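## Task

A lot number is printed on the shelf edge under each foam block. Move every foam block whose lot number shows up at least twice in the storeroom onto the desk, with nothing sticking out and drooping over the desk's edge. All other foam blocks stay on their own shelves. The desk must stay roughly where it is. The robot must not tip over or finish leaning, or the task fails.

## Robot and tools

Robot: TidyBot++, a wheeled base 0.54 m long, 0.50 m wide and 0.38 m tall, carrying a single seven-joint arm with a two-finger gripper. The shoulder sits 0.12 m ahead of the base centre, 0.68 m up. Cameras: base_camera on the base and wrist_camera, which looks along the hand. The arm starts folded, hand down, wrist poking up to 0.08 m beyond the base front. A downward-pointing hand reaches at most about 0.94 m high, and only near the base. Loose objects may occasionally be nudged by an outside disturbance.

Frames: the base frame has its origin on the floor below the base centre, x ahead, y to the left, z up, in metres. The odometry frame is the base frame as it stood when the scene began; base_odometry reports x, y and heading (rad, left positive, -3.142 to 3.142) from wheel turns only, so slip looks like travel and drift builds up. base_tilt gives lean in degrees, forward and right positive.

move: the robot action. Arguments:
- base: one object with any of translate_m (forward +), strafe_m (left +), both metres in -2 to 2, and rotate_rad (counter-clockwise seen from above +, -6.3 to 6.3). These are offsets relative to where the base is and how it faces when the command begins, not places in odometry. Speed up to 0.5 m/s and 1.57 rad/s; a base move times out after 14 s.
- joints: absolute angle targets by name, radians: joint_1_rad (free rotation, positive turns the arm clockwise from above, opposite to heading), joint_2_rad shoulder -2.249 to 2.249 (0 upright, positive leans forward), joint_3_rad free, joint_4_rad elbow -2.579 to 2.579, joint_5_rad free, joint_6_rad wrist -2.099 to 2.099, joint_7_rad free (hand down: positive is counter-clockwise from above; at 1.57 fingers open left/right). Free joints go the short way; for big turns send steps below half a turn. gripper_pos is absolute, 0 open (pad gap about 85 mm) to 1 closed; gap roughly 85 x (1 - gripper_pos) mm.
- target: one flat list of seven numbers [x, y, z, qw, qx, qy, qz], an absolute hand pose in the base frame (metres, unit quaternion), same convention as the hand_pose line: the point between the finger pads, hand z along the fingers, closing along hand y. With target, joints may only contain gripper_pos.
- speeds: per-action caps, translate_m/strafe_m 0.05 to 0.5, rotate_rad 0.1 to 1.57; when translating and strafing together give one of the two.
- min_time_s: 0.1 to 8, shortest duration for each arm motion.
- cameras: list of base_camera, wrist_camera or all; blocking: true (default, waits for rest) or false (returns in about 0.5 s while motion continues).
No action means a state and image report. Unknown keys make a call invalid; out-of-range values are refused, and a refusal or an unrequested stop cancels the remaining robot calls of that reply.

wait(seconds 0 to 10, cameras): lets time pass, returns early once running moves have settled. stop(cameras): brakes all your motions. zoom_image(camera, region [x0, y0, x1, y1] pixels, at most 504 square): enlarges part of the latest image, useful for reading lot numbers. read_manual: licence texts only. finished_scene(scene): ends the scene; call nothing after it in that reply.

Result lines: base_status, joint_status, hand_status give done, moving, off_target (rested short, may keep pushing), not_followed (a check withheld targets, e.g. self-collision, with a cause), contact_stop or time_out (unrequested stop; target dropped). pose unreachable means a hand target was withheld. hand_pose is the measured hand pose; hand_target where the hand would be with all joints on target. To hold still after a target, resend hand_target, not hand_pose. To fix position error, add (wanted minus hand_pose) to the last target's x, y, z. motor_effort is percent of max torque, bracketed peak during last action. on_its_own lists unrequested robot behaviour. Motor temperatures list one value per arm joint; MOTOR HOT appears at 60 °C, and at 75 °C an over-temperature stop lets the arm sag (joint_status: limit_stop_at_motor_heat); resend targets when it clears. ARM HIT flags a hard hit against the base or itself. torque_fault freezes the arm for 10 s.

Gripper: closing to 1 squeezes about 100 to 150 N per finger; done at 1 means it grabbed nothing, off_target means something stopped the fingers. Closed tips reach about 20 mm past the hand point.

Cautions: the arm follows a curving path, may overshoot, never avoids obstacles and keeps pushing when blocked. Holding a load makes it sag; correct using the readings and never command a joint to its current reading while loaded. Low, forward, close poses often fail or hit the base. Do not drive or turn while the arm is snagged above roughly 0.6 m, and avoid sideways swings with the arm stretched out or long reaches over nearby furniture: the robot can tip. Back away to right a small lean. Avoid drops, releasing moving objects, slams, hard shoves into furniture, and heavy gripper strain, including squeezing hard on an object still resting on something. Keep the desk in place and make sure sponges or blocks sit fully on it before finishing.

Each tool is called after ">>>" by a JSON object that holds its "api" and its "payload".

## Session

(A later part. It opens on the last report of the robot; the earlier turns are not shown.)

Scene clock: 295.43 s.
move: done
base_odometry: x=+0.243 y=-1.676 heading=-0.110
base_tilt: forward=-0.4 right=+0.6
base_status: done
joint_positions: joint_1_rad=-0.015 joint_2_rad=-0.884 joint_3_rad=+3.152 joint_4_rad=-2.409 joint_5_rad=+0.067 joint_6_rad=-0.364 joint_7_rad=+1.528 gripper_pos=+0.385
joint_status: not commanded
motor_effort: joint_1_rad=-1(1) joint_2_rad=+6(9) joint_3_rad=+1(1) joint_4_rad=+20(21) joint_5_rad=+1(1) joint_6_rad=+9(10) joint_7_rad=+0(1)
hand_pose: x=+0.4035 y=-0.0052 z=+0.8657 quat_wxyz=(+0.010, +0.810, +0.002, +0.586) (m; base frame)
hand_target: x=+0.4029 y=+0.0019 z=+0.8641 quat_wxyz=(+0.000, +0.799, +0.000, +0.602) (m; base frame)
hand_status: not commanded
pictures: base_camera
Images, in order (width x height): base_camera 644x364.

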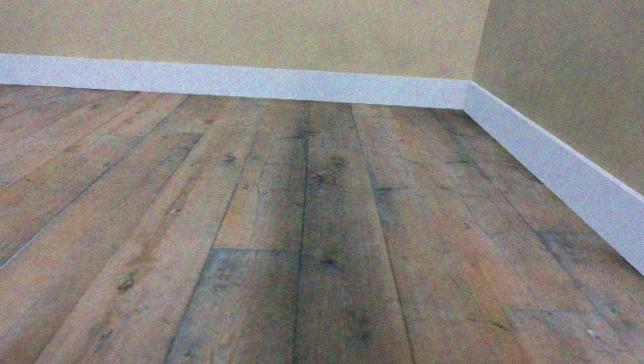

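>>> {"api": "move", "payload": {"base": {"translate_m":0.81}}}

>>> {"api": "move", "payload": {"base": {"rotate_rad":1.571}, "speeds": {"rotate_rad":0.9}, "cameras": ["base_camera"]}}

Scene clock: 298.97 s.
move: done
base_odometry: x=+1.048 y=-1.764 heading=-0.111
base_tilt: forward=-0.3 right=+0.6
base_status: done
joint_positions: joint_1_rad=-0.015 joint_2_rad=-0.886 joint_3_rad=+3.152 joint_4_rad=-2.409 joint_5_rad=+0.067 joint_6_rad=-0.364 joint_7_rad=+1.528 gripper_pos=+0.385
joint_status: not commanded
motor_effort: joint_1_rad=+0(1) joint_2_rad=+6(8) joint_3_rad=+1(1) joint_4_rad=+20(20) joint_5_rad=+1(1) joint_6_rad=+9(10) joint_7_rad=+0(1)
hand_pose: x=+0.4031 y=-0.0052 z=+0.8667 quat_wxyz=(+0.010, +0.809, +0.002, +0.587) (m; base frame)
hand_target: x=+0.4029 y=+0.0019 z=+0.8641 quat_wxyz=(+0.000, +0.799, +0.000, +0.602) (m; base frame)
hand_status: not commanded
pictures: none

Scene clock: 301.57 s.
move: done
base_odometry: x=+1.048 y=-1.764 heading=+1.459
base_tilt: forward=-0.4 right=+0.6
base_status: done
joint_positions: joint_1_rad=-0.014 joint_2_rad=-0.886 joint_3_rad=+3.152 joint_4_rad=-2.409 joint_5_rad=+0.067 joint_6_rad=-0.364 joint_7_rad=+1.528 gripper_pos=+0.385
joint_status: not commanded
motor_effort: joint_1_rad=+0(1) joint_2_rad=+6(7) joint_3_rad=+1(1) joint_4_rad=+20(20) joint_5_rad=+1(1) joint_6_rad=+9(10) joint_7_rad=+0(1)
hand_pose: x=+0.4031 y=-0.0054 z=+0.8667 quat_wxyz=(+0.010, +0.809, +0.002, +0.587) (m; base frame)
hand_target: x=+0.4029 y=+0.0019 z=+0.8641 quat_wxyz=(+0.000, +0.799, +0.000, +0.602) (m; base frame)
hand_status: not commanded
pictures: base_camera
Images, in order (width x height): base_camera 644x364.

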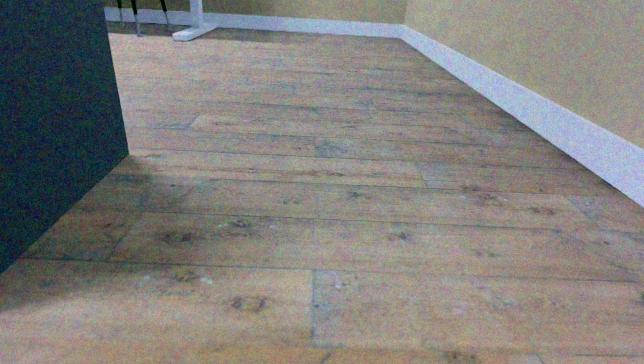

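>>> {"api": "move", "payload": {"base": {"translate_m":0.4,"strafe_m":-0.075}}}

>>> {"api": "move", "payload": {"base": {"translate_m":1.3,"strafe_m":0.03}, "cameras": ["base_camera"]}}

Scene clock: 304.30 s.
move: done
base_odometry: x=+1.167 y=-1.375 heading=+1.460
base_tilt: forward=-0.3 right=+0.6
base_status: done
joint_positions: joint_1_rad=-0.014 joint_2_rad=-0.888 joint_3_rad=+3.152 joint_4_rad=-2.409 joint_5_rad=+0.067 joint_6_rad=-0.363 joint_7_rad=+1.528 gripper_pos=+0.385
joint_status: not commanded
motor_effort: joint_1_rad=+0(1) joint_2_rad=+6(8) joint_3_rad=+1(1) joint_4_rad=+20(20) joint_5_rad=+1(1) joint_6_rad=+9(10) joint_7_rad=+0(1)
hand_pose: x=+0.4028 y=-0.0054 z=+0.8673 quat_wxyz=(+0.010, +0.809, +0.002, +0.588) (m; base frame)
hand_target: x=+0.4029 y=+0.0019 z=+0.8641 quat_wxyz=(+0.000, +0.799, +0.000, +0.602) (m; base frame)
hand_status: not commanded
pictures: none

Scene clock: 308.27 s.
move: done
base_odometry: x=+1.281 y=-0.079 heading=+1.460
base_tilt: forward=-0.3 right=+0.6
base_status: done
joint_positions: joint_1_rad=-0.014 joint_2_rad=-0.889 joint_3_rad=+3.152 joint_4_rad=-2.409 joint_5_rad=+0.067 joint_6_rad=-0.363 joint_7_rad=+1.528 gripper_pos=+0.385
joint_status: not commanded
motor_effort: joint_1_rad=+0(1) joint_2_rad=+6(8) joint_3_rad=+1(1) joint_4_rad=+20(20) joint_5_rad=+1(1) joint_6_rad=+8(10) joint_7_rad=+0(1)
hand_pose: x=+0.4026 y=-0.0054 z=+0.8677 quat_wxyz=(+0.010, +0.808, +0.002, +0.589) (m; base frame)
hand_target: x=+0.4029 y=+0.0019 z=+0.8641 quat_wxyz=(+0.000, +0.799, +0.000, +0.602) (m; base frame)
hand_status: not commanded
pictures: base_camera
Images, in order (width x height): base_camera 644x364.

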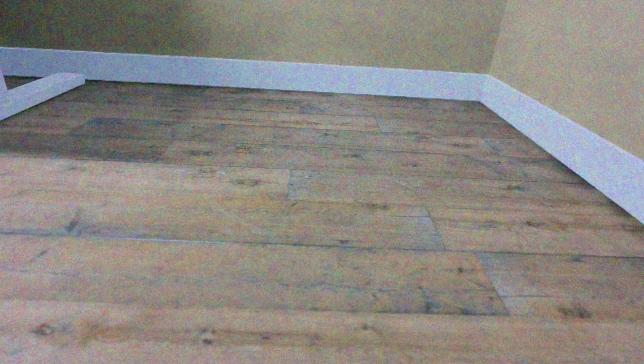

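>>> {"api": "move", "payload": {"base": {"strafe_m":1.45}, "cameras": ["base_camera","wrist_camera"]}}

Scene clock: 312.77 s.
move: done
base_odometry: x=-0.160 y=+0.081 heading=+1.460
base_tilt: forward=-0.4 right=+0.6
base_status: done
joint_positions: joint_1_rad=-0.014 joint_2_rad=-0.889 joint_3_rad=+3.150 joint_4_rad=-2.409 joint_5_rad=+0.066 joint_6_rad=-0.362 joint_7_rad=+1.528 gripper_pos=+0.385
joint_status: not commanded
motor_effort: joint_1_rad=+0(1) joint_2_rad=+6(7) joint_3_rad=+1(2) joint_4_rad=+20(21) joint_5_rad=+1(1) joint_6_rad=+9(10) joint_7_rad=+0(1)
hand_pose: x=+0.4026 y=-0.0049 z=+0.8677 quat_wxyz=(+0.010, +0.808, +0.002, +0.589) (m; base frame)
hand_target: x=+0.4029 y=+0.0019 z=+0.8641 quat_wxyz=(+0.000, +0.799, +0.000, +0.602) (m; base frame)
hand_status: not commanded
pictures: base_camera, wrist_camera
Images, in order (width x height): base_camera 644x364, wrist_camera 644x476.

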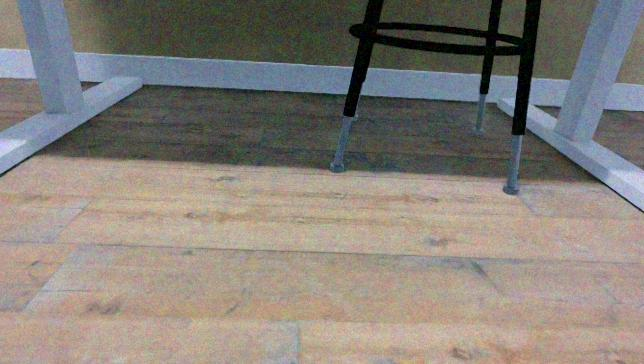

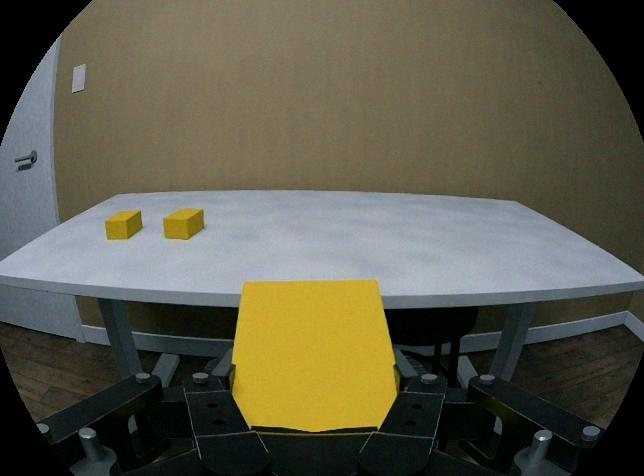

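>>> {"api": "move", "payload": {"base": {"translate_m":0.22}, "joints": {"joint_1_rad":0.0,"joint_2_rad":0.21,"joint_3_rad":3.14,"joint_4_rad":-1.54,"joint_5_rad":0.0,"joint_6_rad":-0.40,"joint_7_rad":1.57}, "min_time_s": 3, "cameras": ["base_camera","wrist_camera"]}}

Scene clock: 316.40 s.
move: done
base_odometry: x=-0.136 y=+0.300 heading=+1.461
base_tilt: forward=-0.3 right=+0.6
base_status: done
joint_positions: joint_1_rad=-0.014 joint_2_rad=+0.180 joint_3_rad=+3.150 joint_4_rad=-1.571 joint_5_rad=+0.066 joint_6_rad=-0.362 joint_7_rad=+1.528 gripper_pos=+0.385
joint_status: all done
motor_effort: joint_1_rad=-1(2) joint_2_rad=-23(26) joint_3_rad=+0(1) joint_4_rad=+20(21) joint_5_rad=+1(2) joint_6_rad=+8(10) joint_7_rad=+0(1)
hand_pose: x=+0.7703 y=-0.0023 z=+0.8793 quat_wxyz=(+0.014, +0.870, +0.005, +0.492) (m; base frame)
hand_target: x=+0.7765 y=+0.0023 z=+0.8669 quat_wxyz=(-0.001, +0.880, +0.000, +0.476) (m; base frame)
hand_status: not commanded
pictures: base_camera, wrist_camera
Images, in order (width x height): base_camera 644x364, wrist_camera 644x476.

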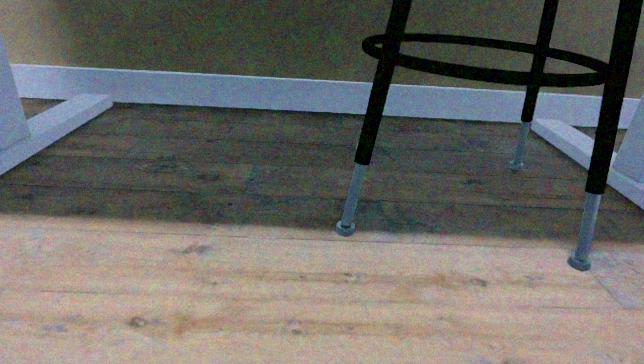

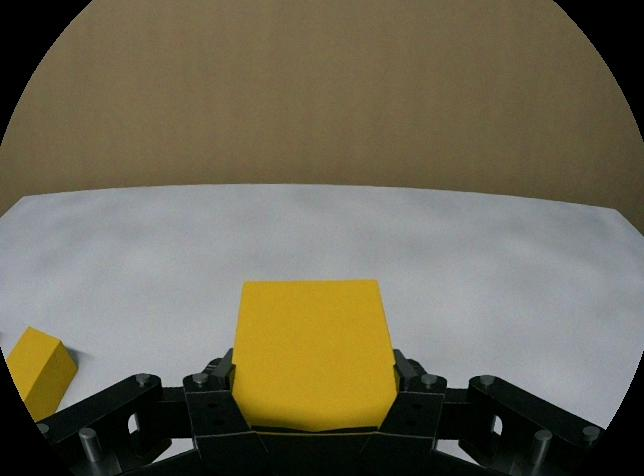

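>>> {"api": "move", "payload": {"joints": {"joint_1_rad":0.0,"joint_2_rad":0.275,"joint_3_rad":3.14,"joint_4_rad":-1.77,"joint_5_rad":0.0,"joint_6_rad":-0.13,"joint_7_rad":1.57}, "min_time_s": 2}}

Scene clock: 319.20 s.
move: done
base_odometry: x=-0.136 y=+0.300 heading=+1.461
base_tilt: forward=-0.3 right=+0.6
base_status: not commanded
joint_positions: joint_1_rad=-0.014 joint_2_rad=+0.234 joint_3_rad=+3.150 joint_4_rad=-1.731 joint_5_rad=+0.066 joint_6_rad=-0.195 joint_7_rad=+1.528 gripper_pos=+0.385
joint_status: all done
motor_effort: joint_1_rad=+0(2) joint_2_rad=-24(27) joint_3_rad=+0(1) joint_4_rad=+18(20) joint_5_rad=+1(2) joint_6_rad=+8(9) joint_7_rad=+0(1)
hand_pose: x=+0.7657 y=+0.0010 z=+0.7970 quat_wxyz=(+0.011, +0.882, +0.010, +0.471) (m; base frame)
hand_target: x=+0.7691 y=+0.0023 z=+0.7664 quat_wxyz=(-0.001, +0.885, +0.000, +0.465) (m; base frame)
hand_status: not commanded
pictures: none

>>> {"api": "move", "payload": {"joints": {"joint_2_rad":0.305,"joint_6_rad":-0.11}, "min_time_s": 0.8}}

>>> {"api": "move", "payload": {"joints": {"joint_2_rad":0.325,"joint_6_rad":-0.095}, "min_time_s": 0.6, "cameras": ["wrist_camera"]}}

Scene clock: 320.43 s.
move: done
base_odometry: x=-0.136 y=+0.300 heading=+1.461
base_tilt: forward=-0.3 right=+0.6
base_status: not commanded
joint_positions: joint_1_rad=-0.014 joint_2_rad=+0.263 joint_3_rad=+3.150 joint_4_rad=-1.731 joint_5_rad=+0.066 joint_6_rad=-0.176 joint_7_rad=+1.528 gripper_pos=+0.385
joint_status: all done
motor_effort: joint_1_rad=-1(1) joint_2_rad=-25(27) joint_3_rad=+0(0) joint_4_rad=+17(18) joint_5_rad=+1(1) joint_6_rad=+8(9) joint_7_rad=+0(0)
hand_pose: x=+0.7723 y=+0.0015 z=+0.7834 quat_wxyz=(+0.010, +0.884, +0.010, +0.467) (m; base frame)
hand_target: x=+0.7750 y=+0.0023 z=+0.7519 quat_wxyz=(-0.001, +0.888, +0.000, +0.460) (m; base frame)
hand_status: not commanded
pictures: none

Scene clock: 321.33 s.
move: done
base_odometry: x=-0.136 y=+0.300 heading=+1.461
base_tilt: forward=-0.3 right=+0.6
base_status: not commanded
joint_positions: joint_1_rad=-0.014 joint_2_rad=+0.283 joint_3_rad=+3.150 joint_4_rad=-1.731 joint_5_rad=+0.066 joint_6_rad=-0.160 joint_7_rad=+1.528 gripper_pos=+0.385
joint_status: all done
motor_effort: joint_1_rad=+0(1) joint_2_rad=-26(27) joint_3_rad=+0(0) joint_4_rad=+18(18) joint_5_rad=+1(1) joint_6_rad=+7(9) joint_7_rad=+0(1)
hand_pose: x=+0.7768 y=+0.0018 z=+0.7744 quat_wxyz=(+0.010, +0.885, +0.011, +0.465) (m; base frame)
hand_target: x=+0.7790 y=+0.0023 z=+0.7425 quat_wxyz=(-0.001, +0.889, +0.000, +0.458) (m; base frame)
hand_status: not commanded
pictures: wrist_camera
Images, in order (width x height): wrist_camera 644x476.

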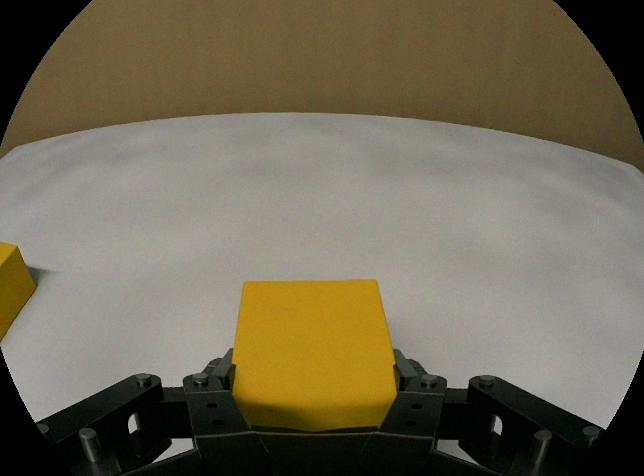

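>>> {"api": "move", "payload": {"joints": {"joint_2_rad":0.345,"joint_6_rad":-0.08}, "min_time_s": 0.6}}

>>> {"api": "move", "payload": {"joints": {"joint_2_rad":0.36,"joint_6_rad":-0.065}, "min_time_s": 0.6}}

>>> {"api": "move", "payload": {"joints": {"joint_2_rad":0.375,"joint_6_rad":-0.05}, "min_time_s": 0.6}}

Scene clock: 322.43 s.
move: done
base_odometry: x=-0.136 y=+0.300 heading=+1.461
base_tilt: forward=-0.3 right=+0.6
base_status: not commanded
joint_positions: joint_1_rad=-0.014 joint_2_rad=+0.302 joint_3_rad=+3.150 joint_4_rad=-1.731 joint_5_rad=+0.066 joint_6_rad=-0.145 joint_7_rad=+1.528 gripper_pos=+0.385
joint_status: all done
motor_effort: joint_1_rad=+0(1) joint_2_rad=-26(27) joint_3_rad=+0(0) joint_4_rad=+17(18) joint_5_rad=+1(1) joint_6_rad=+8(9) joint_7_rad=+0(1)
hand_pose: x=+0.7812 y=+0.0022 z=+0.7654 quat_wxyz=(+0.009, +0.886, +0.011, +0.463) (m; base frame)
hand_target: x=+0.7828 y=+0.0023 z=+0.7331 quat_wxyz=(-0.001, +0.890, +0.000, +0.456) (m; base frame)
hand_status: not commanded
pictures: none

Scene clock: 323.33 s.
move: done
base_odometry: x=-0.136 y=+0.300 heading=+1.461
base_tilt: forward=-0.3 right=+0.6
base_status: not commanded
joint_positions: joint_1_rad=-0.014 joint_2_rad=+0.316 joint_3_rad=+3.150 joint_4_rad=-1.731 joint_5_rad=+0.066 joint_6_rad=-0.130 joint_7_rad=+1.528 gripper_pos=+0.385
joint_status: all done
motor_effort: joint_1_rad=+0(1) joint_2_rad=-26(27) joint_3_rad=+0(0) joint_4_rad=+17(18) joint_5_rad=+1(1) joint_6_rad=+8(8) joint_7_rad=-1(1)
hand_pose: x=+0.7850 y=+0.0025 z=+0.7601 quat_wxyz=(+0.009, +0.886, +0.011, +0.464) (m; base frame)
hand_target: x=+0.7863 y=+0.0023 z=+0.7269 quat_wxyz=(-0.001, +0.890, +0.000, +0.456) (m; base frame)
hand_status: not commanded
pictures: none

Scene clock: 324.23 s.
move: done
base_odometry: x=-0.136 y=+0.300 heading=+1.461
base_tilt: forward=-0.3 right=+0.6
base_status: not commanded
joint_positions: joint_1_rad=-0.014 joint_2_rad=+0.322 joint_3_rad=+3.150 joint_4_rad=-1.731 joint_5_rad=+0.066 joint_6_rad=-0.115 joint_7_rad=+1.528 gripper_pos=+0.385
joint_status: all done
motor_effort: joint_1_rad=+0(1) joint_2_rad=-25(27) joint_3_rad=+0(0) joint_4_rad=+17(18) joint_5_rad=+1(1) joint_6_rad=+7(9) joint_7_rad=+0(1)
hand_pose: x=+0.7882 y=+0.0029 z=+0.7597 quat_wxyz=(+0.009, +0.884, +0.012, +0.468) (m; base frame)
hand_target: x=+0.7896 y=+0.0023 z=+0.7207 quat_wxyz=(-0.001, +0.890, +0.000, +0.456) (m; base frame)
hand_status: not commanded
pictures: none

Contact. Ease back slightly, release, lift.

>>> {"api": "move", "payload": {"joints": {"joint_2_rad":0.345,"joint_6_rad":-0.075}, "min_time_s": 0.5}}

>>> {"api": "move", "payload": {"joints": {"gripper_pos":0.15}}}

>>> {"api": "move", "payload": {"joints": {"gripper_pos":0}}}

>>> {"api": "move", "payload": {"joints": {"joint_2_rad":0.12,"joint_6_rad":-0.25}, "min_time_s": 1.2}}

>>> {"api": "move", "payload": {"joints": {"joint_2_rad":-0.6,"joint_4_rad":-2.2,"joint_6_rad":-0.4}, "min_time_s": 1.5, "cameras": ["wrist_camera"]}}

Scene clock: 325.27 s.
move: done
base_odometry: x=-0.136 y=+0.300 heading=+1.461
base_tilt: forward=-0.3 right=+0.6
base_status: not commanded
joint_positions: joint_1_rad=-0.014 joint_2_rad=+0.322 joint_3_rad=+3.150 joint_4_rad=-1.731 joint_5_rad=+0.066 joint_6_rad=-0.115 joint_7_rad=+1.528 gripper_pos=+0.385
joint_status: all done
motor_effort: joint_1_rad=+0(1) joint_2_rad=-25(26) joint_3_rad=+0(0) joint_4_rad=+16(18) joint_5_rad=+1(1) joint_6_rad=+7(9) joint_7_rad=+0(1)
hand_pose: x=+0.7882 y=+0.0029 z=+0.7597 quat_wxyz=(+0.009, +0.884, +0.012, +0.468) (m; base frame)
hand_target: x=+0.7837 y=+0.0023 z=+0.7344 quat_wxyz=(-0.001, +0.889, +0.000, +0.458) (m; base frame)
hand_status: not commanded
pictures: none

Scene clock: 326.00 s.
move: done
base_odometry: x=-0.136 y=+0.300 heading=+1.461
base_tilt: forward=-0.3 right=+0.6
base_status: not commanded
joint_positions: joint_1_rad=-0.013 joint_2_rad=+0.322 joint_3_rad=+3.150 joint_4_rad=-1.732 joint_5_rad=+0.066 joint_6_rad=-0.115 joint_7_rad=+1.528 gripper_pos=+0.150
joint_status: all done
motor_effort: joint_1_rad=-1(2) joint_2_rad=-26(27) joint_3_rad=+0(1) joint_4_rad=+17(17) joint_5_rad=+1(1) joint_6_rad=+8(8) joint_7_rad=+0(1)
hand_pose: x=+0.7879 y=+0.0026 z=+0.7593 quat_wxyz=(+0.009, +0.884, +0.011, +0.467) (m; base frame)
hand_target: x=+0.7837 y=+0.0023 z=+0.7344 quat_wxyz=(-0.001, +0.889, +0.000, +0.458) (m; base frame)
hand_status: not commanded
pictures: none

Scene clock: 326.57 s.
move: done
base_odometry: x=-0.136 y=+0.300 heading=+1.461
base_tilt: forward=-0.3 right=+0.6
base_status: not commanded
joint_positions: joint_1_rad=-0.013 joint_2_rad=+0.322 joint_3_rad=+3.150 joint_4_rad=-1.732 joint_5_rad=+0.066 joint_6_rad=-0.115 joint_7_rad=+1.528 gripper_pos=+0.000
joint_status: all done
motor_effort: joint_1_rad=-1(1) joint_2_rad=-26(27) joint_3_rad=+0(0) joint_4_rad=+17(18) joint_5_rad=+1(1) joint_6_rad=+8(8) joint_7_rad=+0(1)
hand_pose: x=+0.7879 y=+0.0026 z=+0.7593 quat_wxyz=(+0.009, +0.884, +0.011, +0.467) (m; base frame)
hand_target: x=+0.7837 y=+0.0023 z=+0.7344 quat_wxyz=(-0.001, +0.889, +0.000, +0.458) (m; base frame)
hand_status: not commanded
pictures: none

Scene clock: 328.10 s.
move: done
base_odometry: x=-0.136 y=+0.300 heading=+1.461
base_tilt: forward=-0.3 right=+0.6
base_status: not commanded
joint_positions: joint_1_rad=-0.013 joint_2_rad=+0.130 joint_3_rad=+3.150 joint_4_rad=-1.733 joint_5_rad=+0.066 joint_6_rad=-0.195 joint_7_rad=+1.528 gripper_pos=+0.000
joint_status: all done
motor_effort: joint_1_rad=+0(1) joint_2_rad=-22(28) joint_3_rad=+0(0) joint_4_rad=+19(19) joint_5_rad=+1(1) joint_6_rad=+8(9) joint_7_rad=+0(1)
hand_pose: x=+0.7499 y=+0.0005 z=+0.8632 quat_wxyz=(+0.011, +0.856, +0.009, +0.516) (m; base frame)
hand_target: x=+0.7300 y=+0.0023 z=+0.8331 quat_wxyz=(-0.001, +0.877, +0.000, +0.480) (m; base frame)
hand_status: not commanded
pictures: none

Scene clock: 330.07 s.
move: done
base_odometry: x=-0.136 y=+0.300 heading=+1.461
base_tilt: forward=-0.3 right=+0.6
base_status: not commanded
joint_positions: joint_1_rad=-0.013 joint_2_rad=-0.588 joint_3_rad=+3.150 joint_4_rad=-2.157 joint_5_rad=+0.066 joint_6_rad=-0.343 joint_7_rad=+1.528 gripper_pos=+0.000
joint_status: all done
motor_effort: joint_1_rad=+0(1) joint_2_rad=-1(23) joint_3_rad=+0(1) joint_4_rad=+19(21) joint_5_rad=+1(1) joint_6_rad=+9(10) joint_7_rad=+0(1)
hand_pose: x=+0.4936 y=-0.0045 z=+0.9284 quat_wxyz=(+0.011, +0.817, +0.003, +0.577) (m; base frame)
hand_target: x=+0.4787 y=+0.0020 z=+0.8903 quat_wxyz=(+0.000, +0.841, +0.000, +0.540) (m; base frame)
hand_status: not commanded
pictures: wrist_camera
Images, in order (width x height): wrist_camera 644x476.

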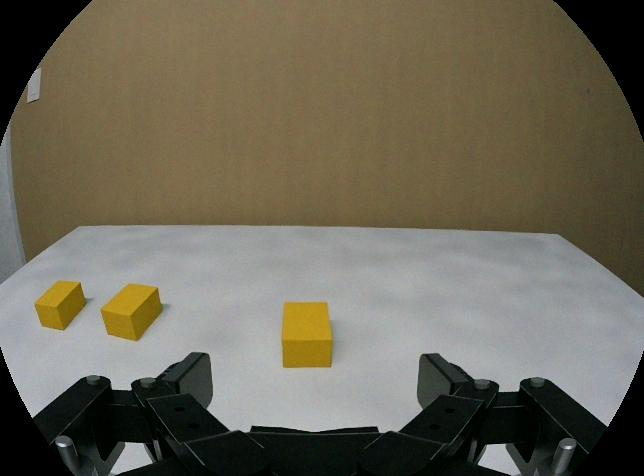

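>>> {"api": "finished_scene", "payload": {"scene": 2}}

The scene is finished: the task was done.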